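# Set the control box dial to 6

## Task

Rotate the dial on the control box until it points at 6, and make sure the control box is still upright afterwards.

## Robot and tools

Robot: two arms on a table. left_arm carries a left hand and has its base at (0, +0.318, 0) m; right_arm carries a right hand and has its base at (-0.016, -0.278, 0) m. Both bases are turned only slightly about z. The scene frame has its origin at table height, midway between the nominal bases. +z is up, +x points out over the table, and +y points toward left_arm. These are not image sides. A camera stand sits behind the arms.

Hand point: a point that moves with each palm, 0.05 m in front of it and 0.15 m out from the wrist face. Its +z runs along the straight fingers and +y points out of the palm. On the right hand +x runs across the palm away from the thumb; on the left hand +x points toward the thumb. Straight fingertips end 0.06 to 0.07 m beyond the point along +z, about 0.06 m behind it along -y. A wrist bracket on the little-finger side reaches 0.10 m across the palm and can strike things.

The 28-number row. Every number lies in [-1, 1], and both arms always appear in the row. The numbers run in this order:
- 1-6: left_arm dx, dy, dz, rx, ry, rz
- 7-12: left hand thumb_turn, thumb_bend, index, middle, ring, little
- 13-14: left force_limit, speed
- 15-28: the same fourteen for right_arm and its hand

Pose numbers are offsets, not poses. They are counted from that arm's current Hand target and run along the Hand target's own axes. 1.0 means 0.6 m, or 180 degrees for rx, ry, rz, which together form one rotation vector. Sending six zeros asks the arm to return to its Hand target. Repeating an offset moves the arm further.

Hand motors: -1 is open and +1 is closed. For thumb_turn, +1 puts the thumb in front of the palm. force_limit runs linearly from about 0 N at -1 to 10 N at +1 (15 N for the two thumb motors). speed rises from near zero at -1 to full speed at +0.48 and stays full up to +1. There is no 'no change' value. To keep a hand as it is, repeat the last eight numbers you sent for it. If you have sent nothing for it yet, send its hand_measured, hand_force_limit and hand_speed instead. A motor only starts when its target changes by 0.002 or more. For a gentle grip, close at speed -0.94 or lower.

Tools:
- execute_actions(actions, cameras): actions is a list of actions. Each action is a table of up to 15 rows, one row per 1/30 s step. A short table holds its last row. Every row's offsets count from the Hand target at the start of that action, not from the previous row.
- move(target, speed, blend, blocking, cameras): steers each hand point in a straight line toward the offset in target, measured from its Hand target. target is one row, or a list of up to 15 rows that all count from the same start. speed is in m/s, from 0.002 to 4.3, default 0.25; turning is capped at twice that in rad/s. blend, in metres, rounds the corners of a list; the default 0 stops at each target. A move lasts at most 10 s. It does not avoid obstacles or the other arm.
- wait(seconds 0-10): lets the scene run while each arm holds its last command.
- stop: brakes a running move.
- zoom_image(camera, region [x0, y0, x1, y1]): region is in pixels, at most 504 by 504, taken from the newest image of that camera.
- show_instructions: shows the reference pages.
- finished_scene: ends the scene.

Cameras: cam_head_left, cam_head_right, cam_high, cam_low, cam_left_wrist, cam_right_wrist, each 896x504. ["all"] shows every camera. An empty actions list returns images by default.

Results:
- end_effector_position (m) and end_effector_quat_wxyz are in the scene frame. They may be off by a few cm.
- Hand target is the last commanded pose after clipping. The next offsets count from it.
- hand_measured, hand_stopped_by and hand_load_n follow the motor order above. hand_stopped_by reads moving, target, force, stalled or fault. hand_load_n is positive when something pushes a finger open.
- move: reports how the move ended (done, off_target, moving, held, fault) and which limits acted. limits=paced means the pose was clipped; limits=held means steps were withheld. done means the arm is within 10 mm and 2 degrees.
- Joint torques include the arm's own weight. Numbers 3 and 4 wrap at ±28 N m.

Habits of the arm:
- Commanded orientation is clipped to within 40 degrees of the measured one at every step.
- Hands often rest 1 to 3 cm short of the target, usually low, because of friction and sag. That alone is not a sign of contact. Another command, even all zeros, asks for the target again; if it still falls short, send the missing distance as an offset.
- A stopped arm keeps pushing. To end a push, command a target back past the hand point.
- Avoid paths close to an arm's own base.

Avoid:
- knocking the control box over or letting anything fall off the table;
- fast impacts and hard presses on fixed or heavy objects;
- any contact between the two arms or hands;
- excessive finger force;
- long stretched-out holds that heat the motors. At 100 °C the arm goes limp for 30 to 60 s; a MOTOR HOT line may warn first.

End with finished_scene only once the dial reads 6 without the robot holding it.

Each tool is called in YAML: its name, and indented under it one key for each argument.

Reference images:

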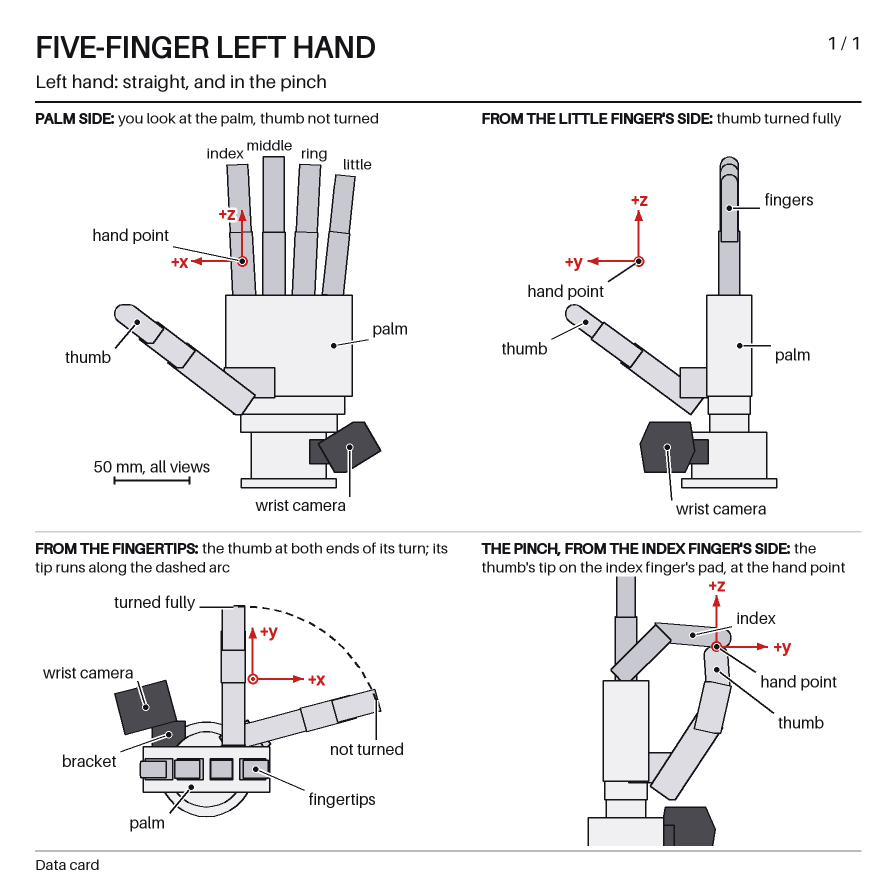

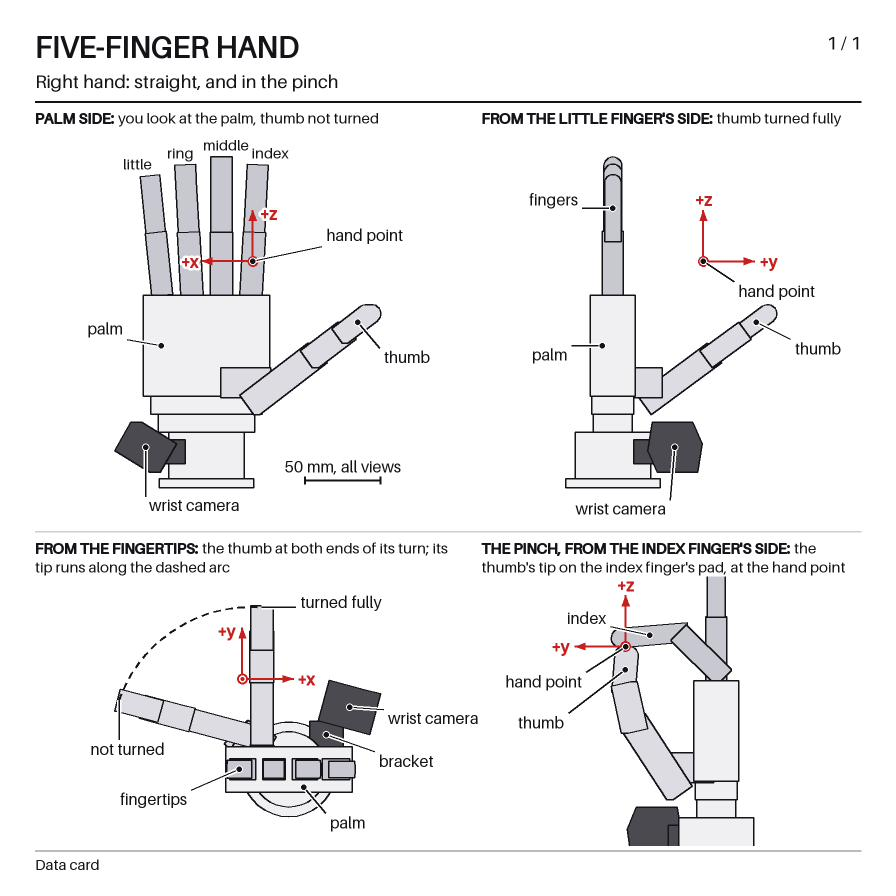

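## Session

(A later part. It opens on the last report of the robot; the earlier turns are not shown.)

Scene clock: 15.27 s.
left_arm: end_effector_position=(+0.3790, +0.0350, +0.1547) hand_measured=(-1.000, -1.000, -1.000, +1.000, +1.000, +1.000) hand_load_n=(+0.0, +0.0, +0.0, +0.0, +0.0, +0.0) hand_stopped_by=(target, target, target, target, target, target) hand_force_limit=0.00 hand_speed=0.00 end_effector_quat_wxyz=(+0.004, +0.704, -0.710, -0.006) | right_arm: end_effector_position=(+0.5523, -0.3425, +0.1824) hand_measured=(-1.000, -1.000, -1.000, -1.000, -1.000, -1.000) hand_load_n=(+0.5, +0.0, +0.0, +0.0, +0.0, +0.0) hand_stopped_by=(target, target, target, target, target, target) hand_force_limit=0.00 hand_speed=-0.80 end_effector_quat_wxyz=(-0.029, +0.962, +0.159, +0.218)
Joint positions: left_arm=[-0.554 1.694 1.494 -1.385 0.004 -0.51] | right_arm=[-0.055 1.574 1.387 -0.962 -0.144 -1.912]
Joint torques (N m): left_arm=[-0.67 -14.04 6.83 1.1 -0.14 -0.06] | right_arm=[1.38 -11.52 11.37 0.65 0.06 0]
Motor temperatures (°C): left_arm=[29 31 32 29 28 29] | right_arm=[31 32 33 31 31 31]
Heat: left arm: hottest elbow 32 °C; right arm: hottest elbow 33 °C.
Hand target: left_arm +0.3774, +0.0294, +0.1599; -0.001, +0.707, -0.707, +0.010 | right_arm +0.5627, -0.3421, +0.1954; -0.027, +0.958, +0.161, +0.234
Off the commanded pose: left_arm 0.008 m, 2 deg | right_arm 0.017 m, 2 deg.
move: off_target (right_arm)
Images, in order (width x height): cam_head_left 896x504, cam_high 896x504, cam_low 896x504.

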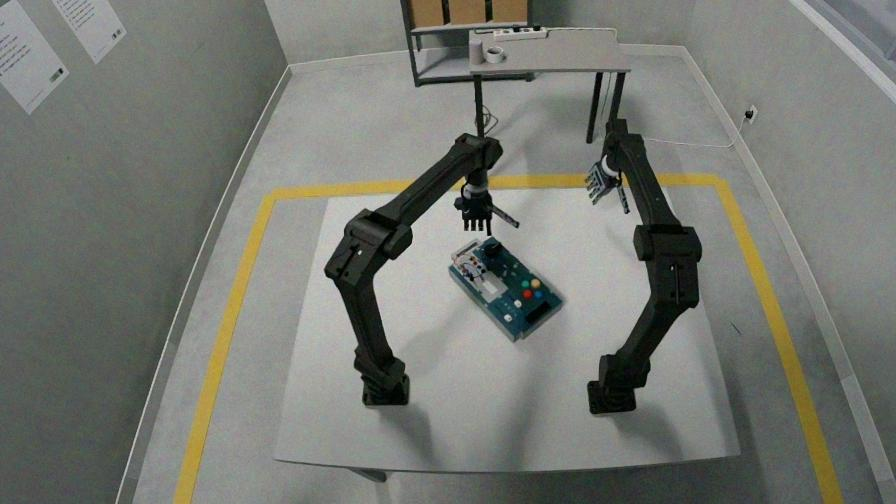

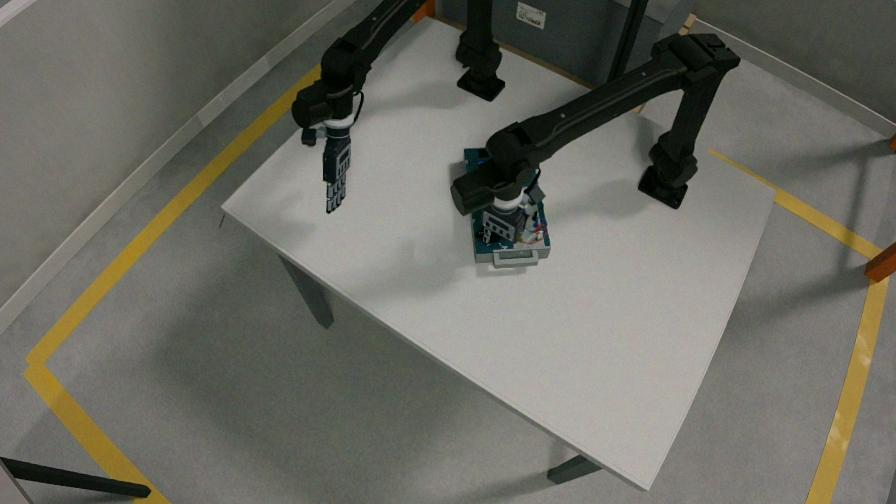

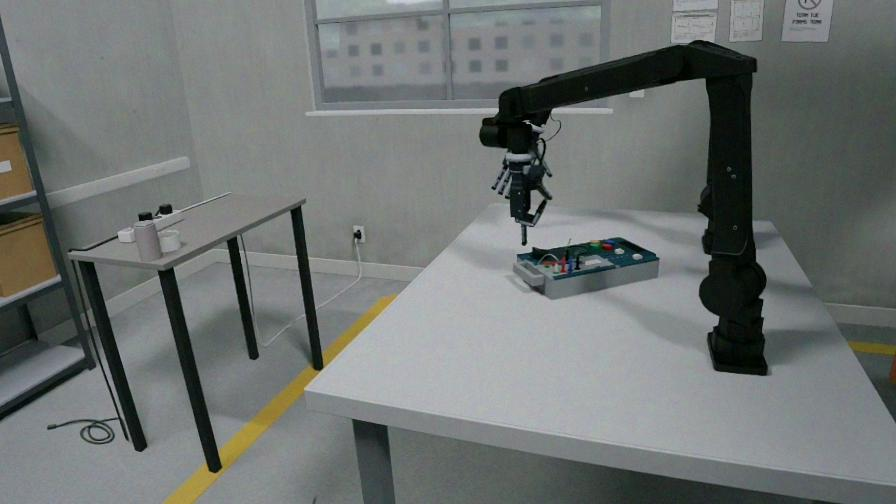

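move:
  target: [0,0,0.032,0,0,0,-1,-1,-1,1,1,1,0,0,0,0,0,0,0,0,-1,-1,-1,-1,-1,-1,0,-0.8]
  speed: 0.05
  cameras: ["cam_head_left","cam_high","cam_low"]

zoom_image:
  camera: "cam_head_left"
  region: [460, 200, 530, 270]

zoom_image:
  camera: "cam_low"
  region: [500, 210, 580, 290]

Scene clock: 17.27 s.
left_arm: end_effector_position=(+0.3793, +0.0348, +0.1407) hand_measured=(-1.000, -1.000, -1.000, +1.000, +1.000, +1.000) hand_load_n=(+0.0, +0.0, +0.0, +0.5, +0.0, +0.5) hand_stopped_by=(target, target, target, target, target, target) hand_force_limit=0.00 hand_speed=0.00 end_effector_quat_wxyz=(+0.002, +0.704, -0.710, +0.000) | right_arm: end_effector_position=(+0.5523, -0.3425, +0.1824) hand_measured=(-1.000, -1.000, -1.000, -1.000, -1.000, -1.000) hand_load_n=(+0.0, +0.0, +0.0, +0.0, +0.0, +0.0) hand_stopped_by=(target, target, target, target, target, target) hand_force_limit=0.00 hand_speed=-0.80 end_effector_quat_wxyz=(-0.029, +0.962, +0.159, +0.218)
Joint positions: left_arm=[-0.554 1.694 1.457 -1.336 0.004 -0.511] | right_arm=[-0.055 1.574 1.387 -0.962 -0.144 -1.912]
Joint torques (N m): left_arm=[-0.5 -12.98 6.69 1.24 -0.15 -0.06] | right_arm=[1.44 -11.46 11.37 0.65 0.06 0]
Heat: left arm: hottest elbow 32 °C; right arm: hottest elbow 33 °C.
Hand target: left_arm +0.3777, +0.0293, +0.1407; -0.001, +0.708, -0.707, +0.010 | right_arm +0.5627, -0.3421, +0.1954; -0.027, +0.958, +0.161, +0.234
Off the commanded pose: left_arm 0.006 m, 1 deg | right_arm 0.017 m, 2 deg.
move: off_target (right_arm)
Images, in order (width x height): cam_head_left 896x504, cam_high 896x504, cam_low 896x504.

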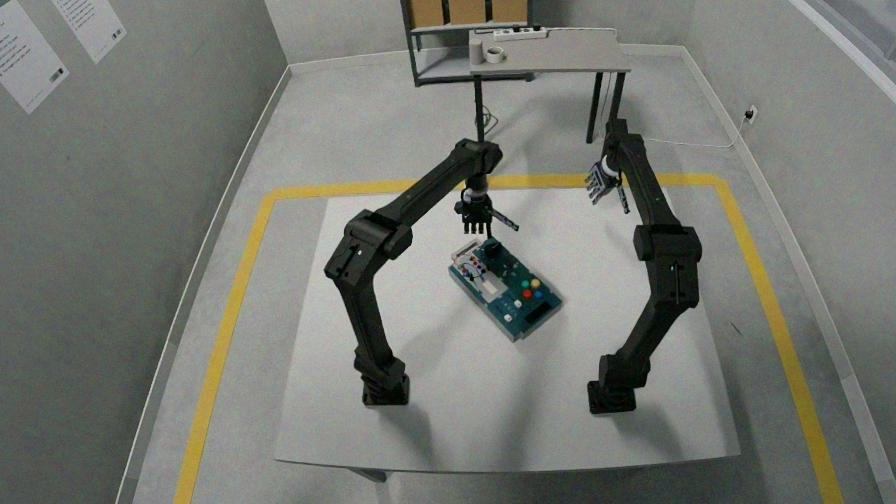

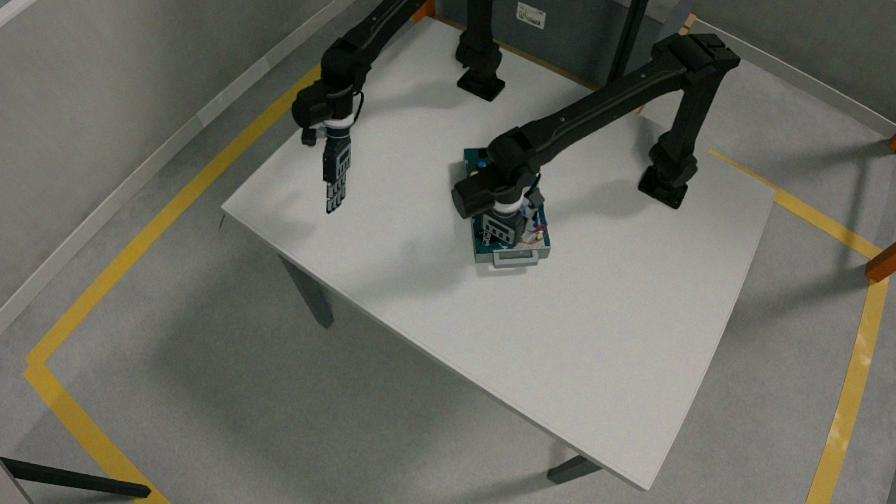

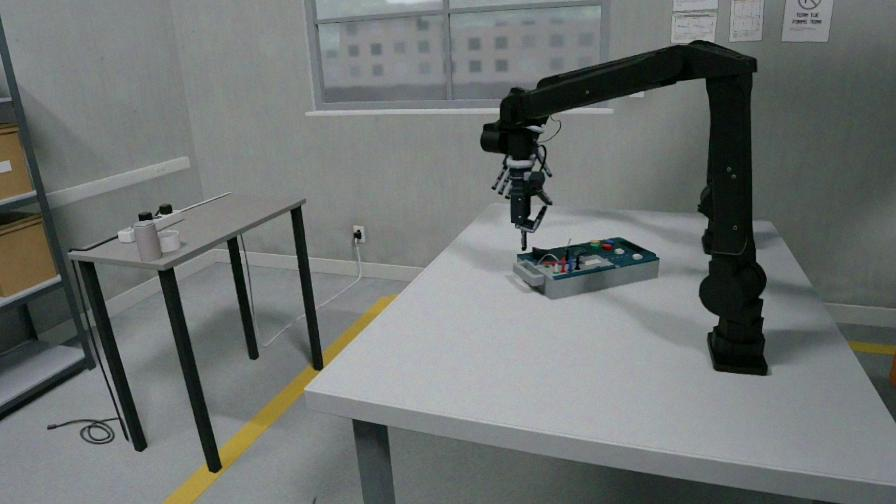

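Scaled by 7.200 from the camera's 896x504 image, which has a finer 1280x720 frame.

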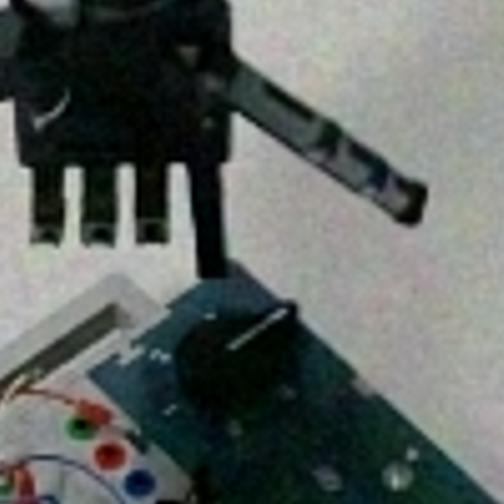

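Scaled by 6.300 from the camera's 896x504 image, which has a finer 1280x720 frame.

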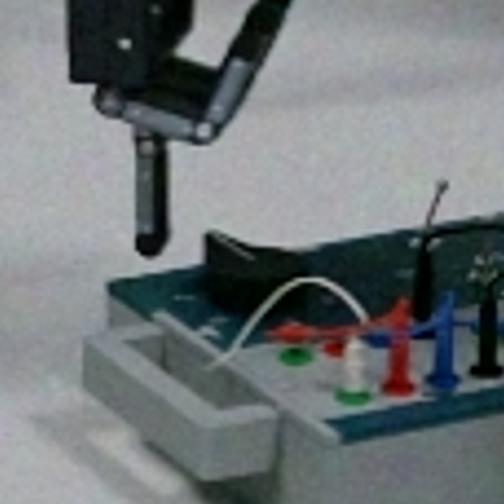

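move:
  target:
    - [0.012,0.012,0.0083,0,0,0,-1,-1,-1,1,1,1,0,0,0,0,0,0,0,0,-1,-1,-1,-1,-1,-1,0,-0.8]
    - [0.0305,0.0188,0.0083,0,0,0,-1,-1,-1,1,1,1,0,0,0,0,0,0,0,0,-1,-1,-1,-1,-1,-1,0,-0.8]
  speed: 0.04
  blend: [0.004,0]
  cameras: ["cam_head_left","cam_high","cam_low"]

zoom_image:
  camera: "cam_head_left"
  region: [460, 200, 530, 270]

zoom_image:
  camera: "cam_low"
  region: [500, 210, 580, 290]

zoom_image:
  camera: "cam_high"
  region: [460, 200, 530, 260]

Scene clock: 19.43 s.
left_arm: end_effector_position=(+0.3671, +0.0178, +0.1349) hand_measured=(-1.000, -1.000, -1.000, +1.000, +1.000, +1.000) hand_load_n=(+0.0, +0.0, +0.0, +0.0, +0.0, +0.0) hand_stopped_by=(target, target, target, target, target, target) hand_force_limit=0.00 hand_speed=0.00 end_effector_quat_wxyz=(+0.000, +0.707, -0.707, -0.002) | right_arm: end_effector_position=(+0.5523, -0.3425, +0.1824) hand_measured=(-1.000, -1.000, -1.000, -1.000, -1.000, -1.000) hand_load_n=(+0.0, +0.0, +0.0, +0.0, +0.0, -0.5) hand_stopped_by=(target, target, target, target, target, target) hand_force_limit=0.00 hand_speed=-0.80 end_effector_quat_wxyz=(-0.029, +0.962, +0.159, +0.218)
Joint positions: left_arm=[-0.597 1.694 1.442 -1.323 -0.001 -0.562] | right_arm=[-0.055 1.574 1.387 -0.962 -0.144 -1.912]
Joint torques (N m): left_arm=[-0.79 -12.75 7.23 1.22 -0.02 -0.06] | right_arm=[1.49 -11.46 11.38 0.64 0.06 0]
Heat: left arm: hottest elbow 32 °C; right arm: hottest elbow 33 °C.
Hand target: left_arm +0.3665, +0.0108, +0.1359; -0.001, +0.707, -0.707, +0.010 | right_arm +0.5627, -0.3421, +0.1954; -0.027, +0.958, +0.161, +0.234
Off the commanded pose: left_arm 0.007 m, 1 deg | right_arm 0.017 m, 2 deg.
move: off_target (right_arm)
Images, in order (width x height): cam_head_left 896x504, cam_high 896x504, cam_low 896x504.

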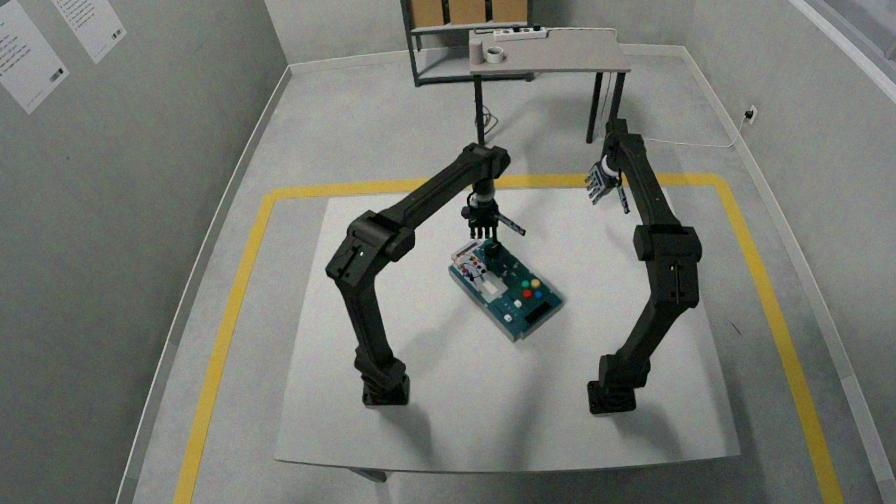

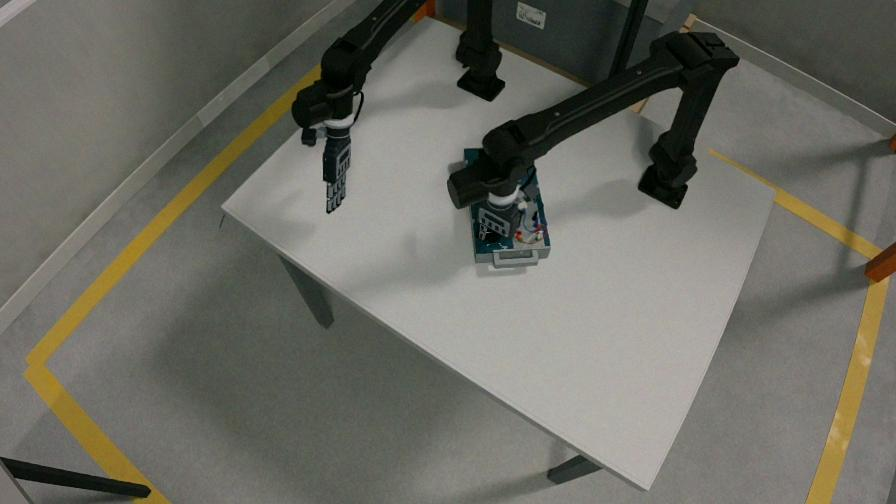

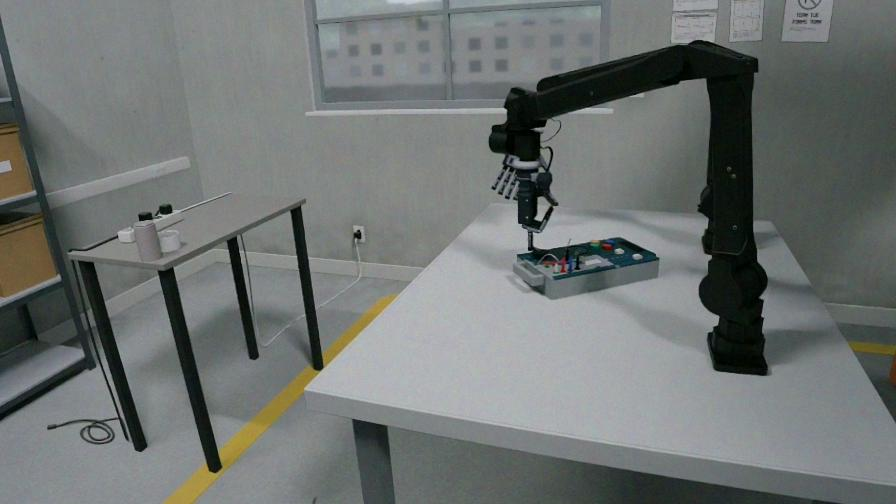

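Scaled by 7.200 from the camera's 896x504 image, which has a finer 1280x720 frame.

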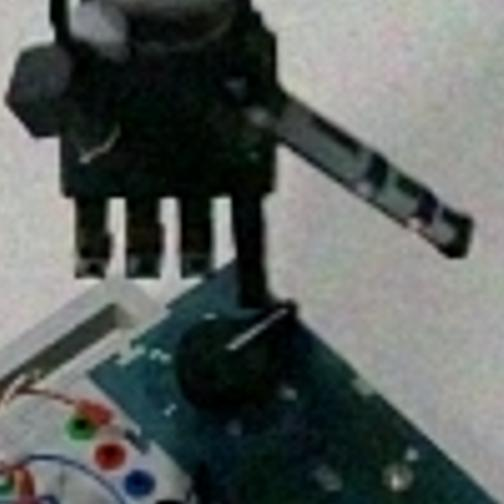

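Scaled by 6.300 from the camera's 896x504 image, which has a finer 1280x720 frame.

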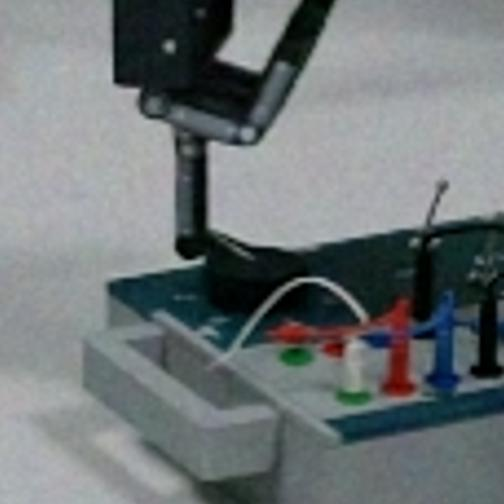

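Scaled by 7.200 from the camera's 896x504 image, which has a finer 1280x720 frame.

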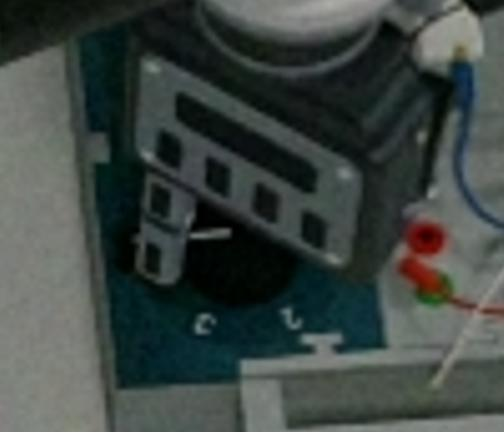

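move:
  target:
    - [0.0197,0.0125,0.0,0,0,0,-1,-1,-1,1,1,1,0,0,0,0,0,0,0,0,-1,-1,-1,-1,-1,-1,0,-0.8]
    - [0.0297,0.0298,0.0,0,0,0,-1,-1,-1,1,1,1,0,0,0,0,0,0,0,0,-1,-1,-1,-1,-1,-1,0,-0.8]
  speed: 0.04
  blend: [0.004,0]
  cameras: ["cam_head_left","cam_high","cam_low"]

zoom_image:
  camera: "cam_head_left"
  region: [460, 200, 530, 270]

zoom_image:
  camera: "cam_low"
  region: [500, 210, 580, 290]

zoom_image:
  camera: "cam_high"
  region: [460, 200, 530, 260]

Scene clock: 21.23 s.
left_arm: end_effector_position=(+0.3512, -0.0014, +0.1314) hand_measured=(-1.000, -1.000, -1.000, +1.000, +1.000, +1.000) hand_load_n=(+0.0, +0.0, +0.0, +0.0, +0.0, +0.0) hand_stopped_by=(target, target, target, target, target, target) hand_force_limit=0.00 hand_speed=0.00 end_effector_quat_wxyz=(-0.002, +0.705, -0.709, -0.005) | right_arm: end_effector_position=(+0.5523, -0.3425, +0.1824) hand_measured=(-1.000, -1.000, -1.000, -1.000, -1.000, -1.000) hand_load_n=(+0.0, +0.0, +0.0, +0.0, +0.0, +0.0) hand_stopped_by=(target, target, target, target, target, target) hand_force_limit=0.00 hand_speed=-0.80 end_effector_quat_wxyz=(-0.029, +0.962, +0.159, +0.218)
Joint positions: left_arm=[-0.648 1.693 1.433 -1.319 -0.005 -0.608] | right_arm=[-0.055 1.574 1.387 -0.962 -0.144 -1.912]
Joint torques (N m): left_arm=[-0.32 -13.16 6.71 1.09 0.13 -0.03] | right_arm=[1.44 -11.46 11.37 0.64 0.06 0]
Heat: left arm: hottest elbow 33 °C; right arm: hottest elbow 34 °C.
Hand target: left_arm +0.3486, -0.0070, +0.1358; -0.001, +0.707, -0.707, +0.010 | right_arm +0.5627, -0.3421, +0.1954; -0.027, +0.958, +0.161, +0.234
Off the commanded pose: left_arm 0.008 m, 2 deg | right_arm 0.017 m, 2 deg.
move: off_target (right_arm)
Images, in order (width x height): cam_head_left 896x504, cam_high 896x504, cam_low 896x504.

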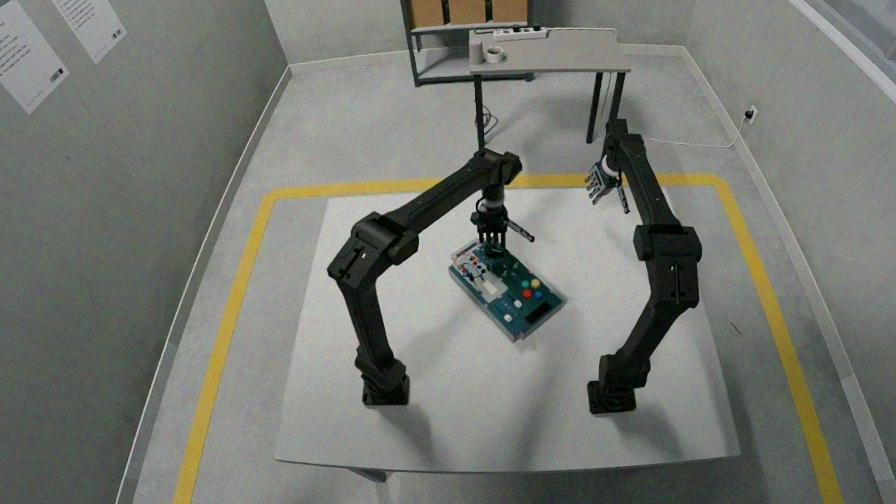

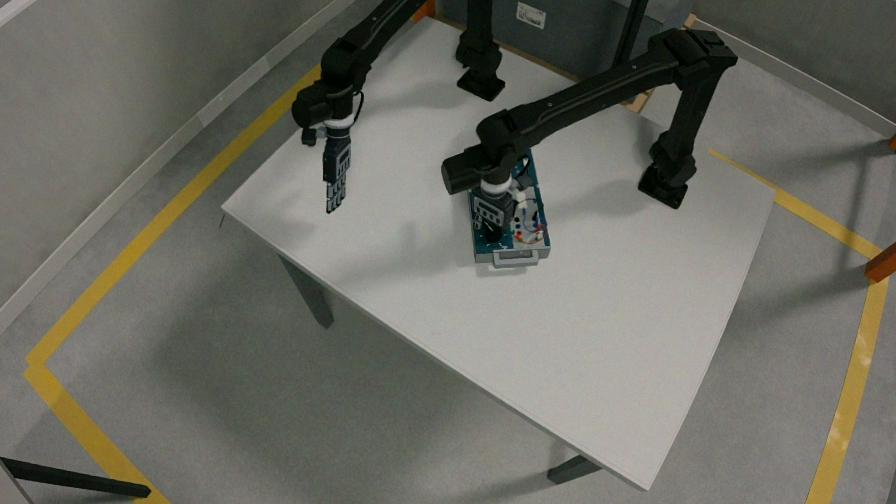

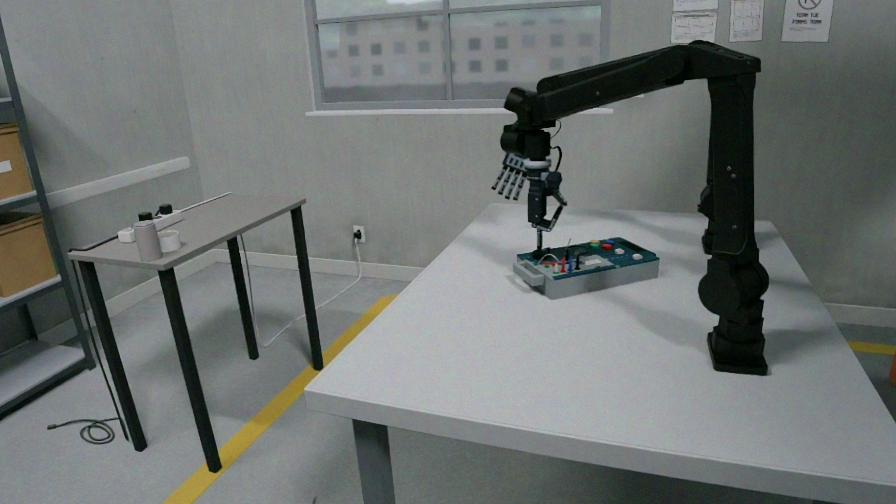

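Scaled by 7.200 from the camera's 896x504 image, which has a finer 1280x720 frame.

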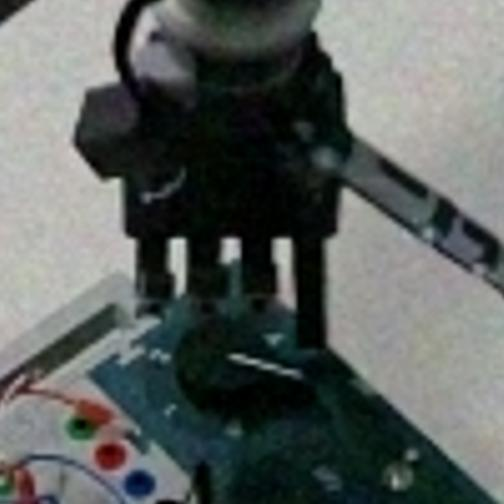

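Scaled by 6.300 from the camera's 896x504 image, which has a finer 1280x720 frame.

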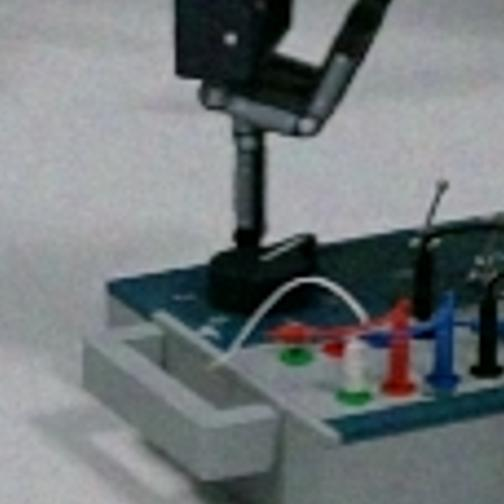

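Scaled by 7.200 from the camera's 896x504 image, which has a finer 1280x720 frame.

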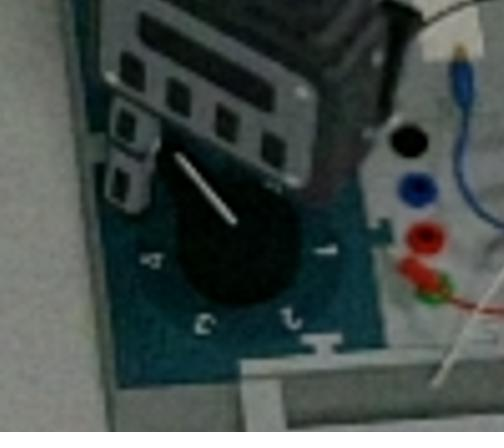

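move:
  target:
    - [0.0033,0.0177,-0.003,0,0,0,-1,-1,-1,1,1,1,0,0,0,0,0,0,0,0,-1,-1,-1,-1,-1,-1,0,-0.8]
    - [0.0025,0.0325,-0.003,0,0,0,-1,-1,-1,1,1,1,0,0,0,0,0,0,0,0,-1,-1,-1,-1,-1,-1,0,-0.8]
  speed: 0.04
  blend: [0.004,0]
  cameras: ["cam_head_left","cam_high","cam_low"]

zoom_image:
  camera: "cam_head_left"
  region: [460, 200, 530, 270]

zoom_image:
  camera: "cam_high"
  region: [460, 200, 530, 260]

zoom_image:
  camera: "cam_low"
  region: [500, 210, 580, 290]

Scene clock: 23.20 s.
left_arm: end_effector_position=(+0.3371, -0.0054, +0.1326) hand_measured=(-1.000, -1.000, -1.000, +1.000, +1.000, +1.000) hand_load_n=(+0.0, +0.0, +0.0, +0.5, +0.0, +0.0) hand_stopped_by=(target, target, target, target, target, target) hand_force_limit=0.00 hand_speed=0.00 end_effector_quat_wxyz=(-0.003, +0.708, -0.706, +0.002) | right_arm: end_effector_position=(+0.5523, -0.3425, +0.1824) hand_measured=(-1.000, -1.000, -1.000, -1.000, -1.000, -1.000) hand_load_n=(+0.0, +0.0, +0.0, +0.0, +0.0, +0.0) hand_stopped_by=(target, target, target, target, target, target) hand_force_limit=0.00 hand_speed=-0.80 end_effector_quat_wxyz=(-0.029, +0.962, +0.159, +0.218)
Joint positions: left_arm=[-0.671 1.659 1.392 -1.299 -0.005 -0.639] | right_arm=[-0.055 1.574 1.387 -0.962 -0.144 -1.912]
Joint torques (N m): left_arm=[-0.62 -13.1 6.43 0.94 0.11 -0.03] | right_arm=[1.44 -11.4 11.37 0.64 0.06 0]
Heat: left arm: hottest elbow 33 °C; right arm: hottest elbow 34 °C.
Hand target: left_arm +0.3291, -0.0086, +0.1373; -0.001, +0.707, -0.707, +0.009 | right_arm +0.5627, -0.3421, +0.1954; -0.027, +0.958, +0.161, +0.234
Off the commanded pose: left_arm 0.010 m, 1 deg | right_arm 0.017 m, 2 deg.
move: off_target (right_arm)
Images, in order (width x height): cam_head_left 896x504, cam_high 896x504, cam_low 896x504.

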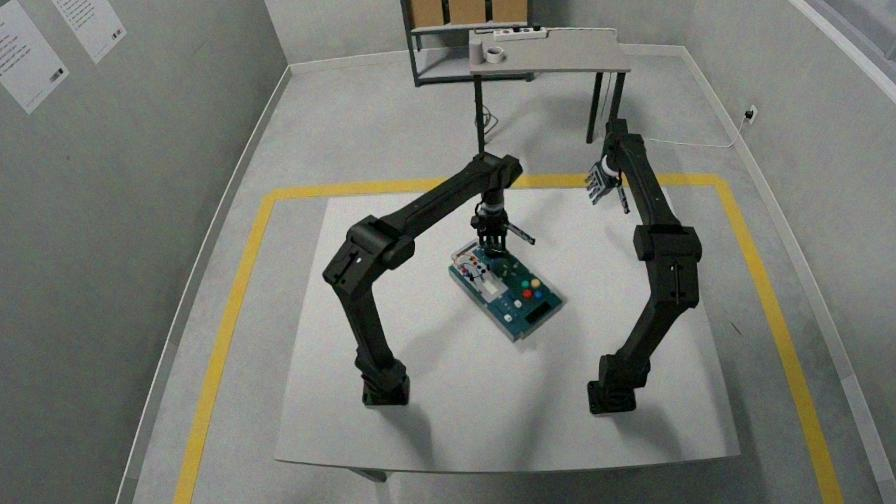

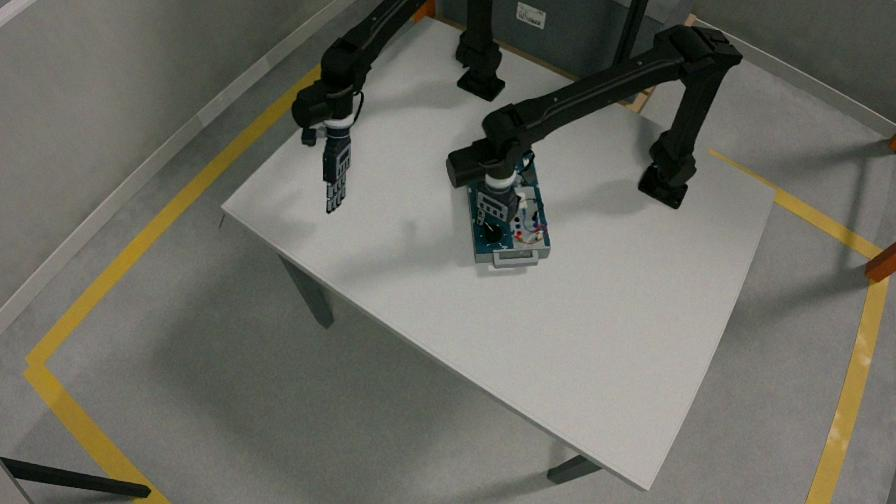

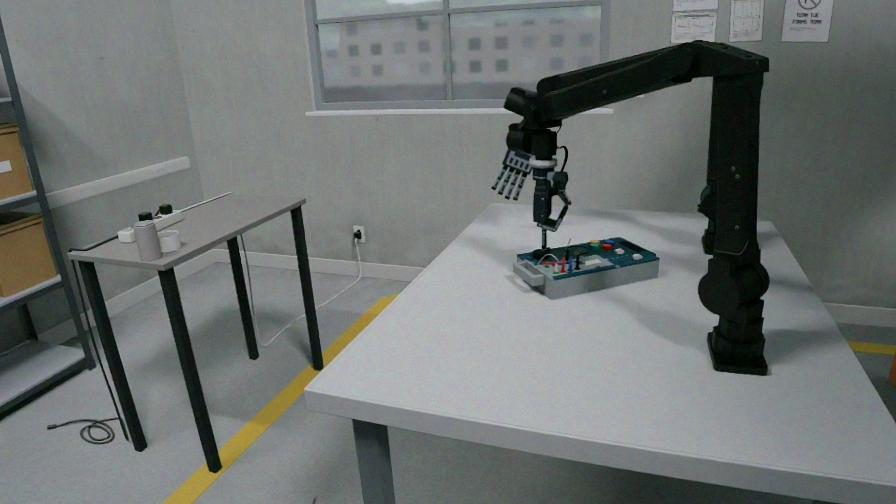

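Scaled by 7.200 from the camera's 896x504 image, which has a finer 1280x720 frame.

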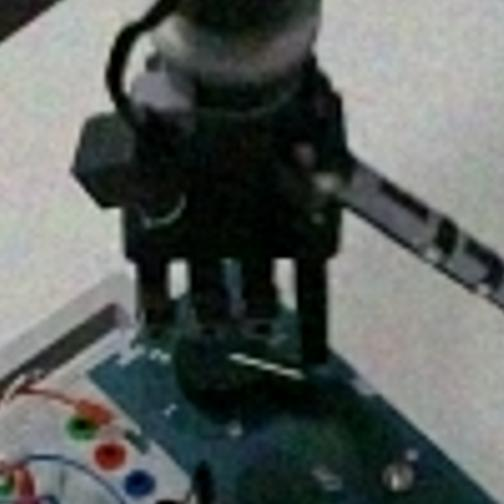

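Scaled by 7.200 from the camera's 896x504 image, which has a finer 1280x720 frame.

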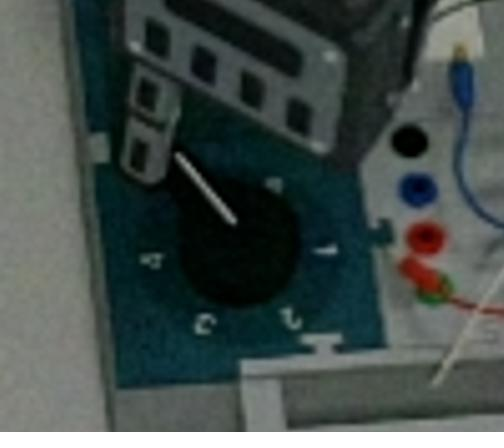

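Scaled by 6.300 from the camera's 896x504 image, which has a finer 1280x720 frame.

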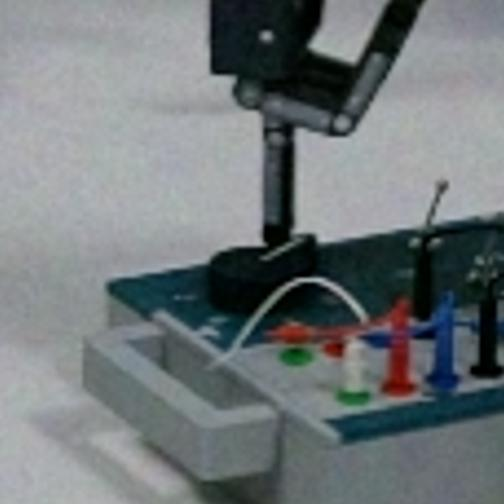

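move:
  target:
    - [-0.010,0.0185,0.0,0,0,0,-1,-1,-1,1,1,1,0,0,0,0,0,0,0,0,-1,-1,-1,-1,-1,-1,0,-0.8]
    - [-0.024,0.0318,0.0,0,0,0,-1,-1,-1,1,1,1,0,0,0,0,0,0,0,0,-1,-1,-1,-1,-1,-1,0,-0.8]
  speed: 0.04
  blend: [0.004,0]
  cameras: ["cam_head_left","cam_high","cam_low"]

zoom_image:
  camera: "cam_head_left"
  region: [460, 200, 530, 270]

zoom_image:
  camera: "cam_high"
  region: [460, 200, 530, 260]

zoom_image:
  camera: "cam_low"
  region: [500, 210, 580, 290]

Scene clock: 24.90 s.
left_arm: end_effector_position=(+0.3131, +0.0094, +0.1319) hand_measured=(-1.000, -1.000, -1.000, +1.000, +1.000, +1.000) hand_load_n=(+0.0, +0.0, +0.0, +0.0, +0.0, +0.0) hand_stopped_by=(target, target, target, target, target, target) hand_force_limit=0.00 hand_speed=0.00 end_effector_quat_wxyz=(-0.002, +0.706, -0.708, -0.004) | right_arm: end_effector_position=(+0.5523, -0.3425, +0.1824) hand_measured=(-1.000, -1.000, -1.000, -1.000, -1.000, -1.000) hand_load_n=(+0.0, -0.5, +0.0, +0.0, +0.0, +0.0) hand_stopped_by=(target, target, target, target, target, target) hand_force_limit=0.00 hand_speed=-0.80 end_effector_quat_wxyz=(-0.029, +0.962, +0.159, +0.218)
Joint positions: left_arm=[-0.676 1.598 1.314 -1.294 -0.005 -0.639] | right_arm=[-0.055 1.574 1.387 -0.962 -0.144 -1.912]
Joint torques (N m): left_arm=[-0.21 -12.16 6.67 1.02 0.12 0] | right_arm=[1.44 -11.46 11.38 0.65 0.07 0]
Heat: left arm: hottest elbow 33 °C; right arm: hottest elbow 35 °C.
Hand target: left_arm +0.3100, +0.0059, +0.1369; -0.001, +0.707, -0.707, +0.010 | right_arm +0.5627, -0.3421, +0.1954; -0.027, +0.958, +0.161, +0.234
Off the commanded pose: left_arm 0.007 m, 2 deg | right_arm 0.017 m, 2 deg.
move: off_target (right_arm)
Images, in order (width x height): cam_head_left 896x504, cam_high 896x504, cam_low 896x504.

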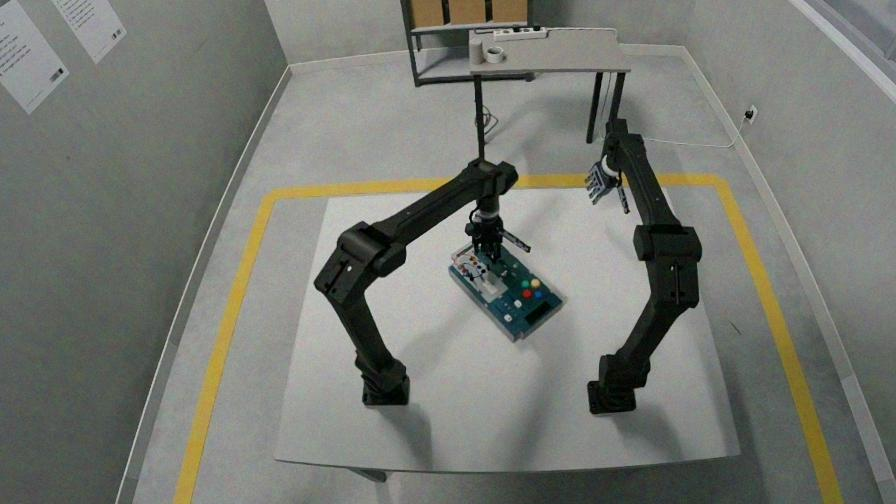

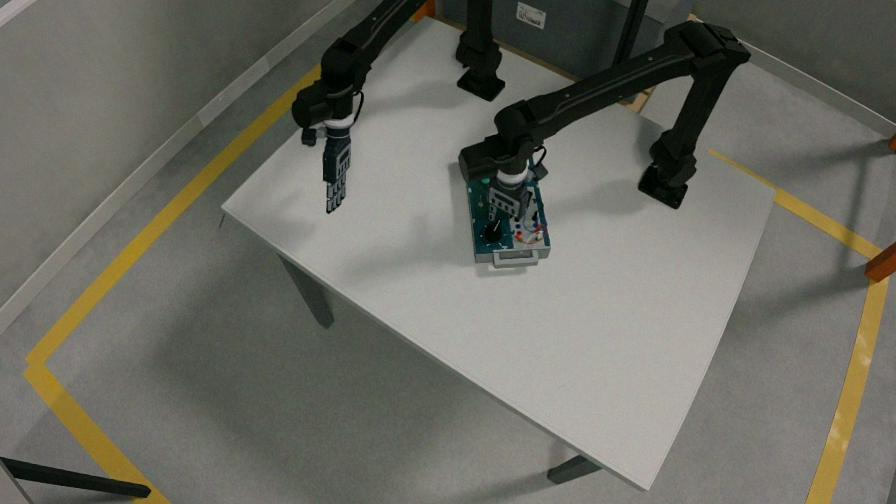

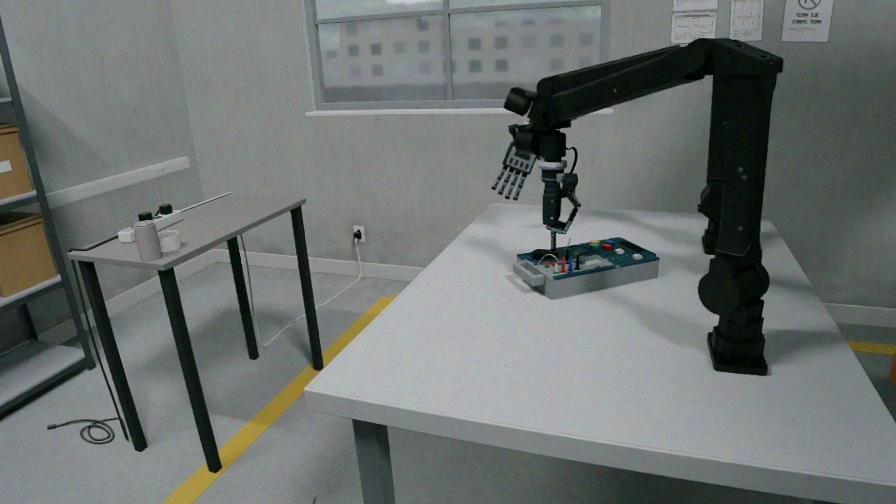

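Scaled by 7.200 from the camera's 896x504 image, which has a finer 1280x720 frame.

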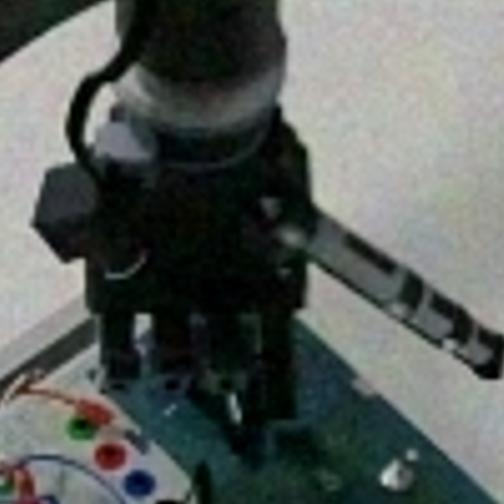

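Scaled by 7.200 from the camera's 896x504 image, which has a finer 1280x720 frame.

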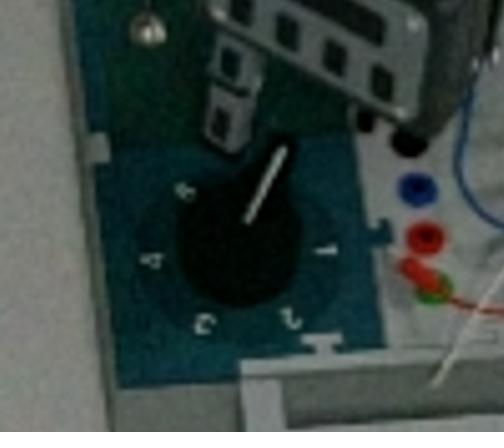

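Scaled by 6.300 from the camera's 896x504 image, which has a finer 1280x720 frame.

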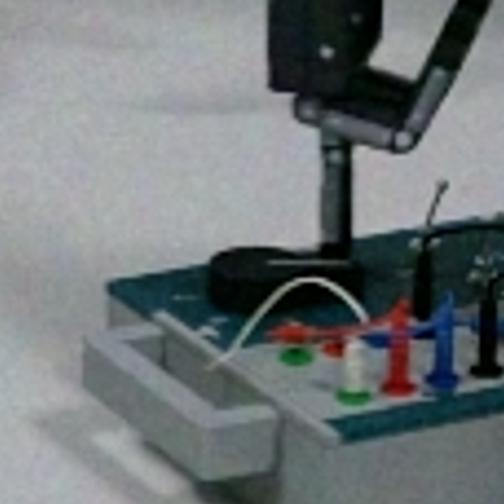

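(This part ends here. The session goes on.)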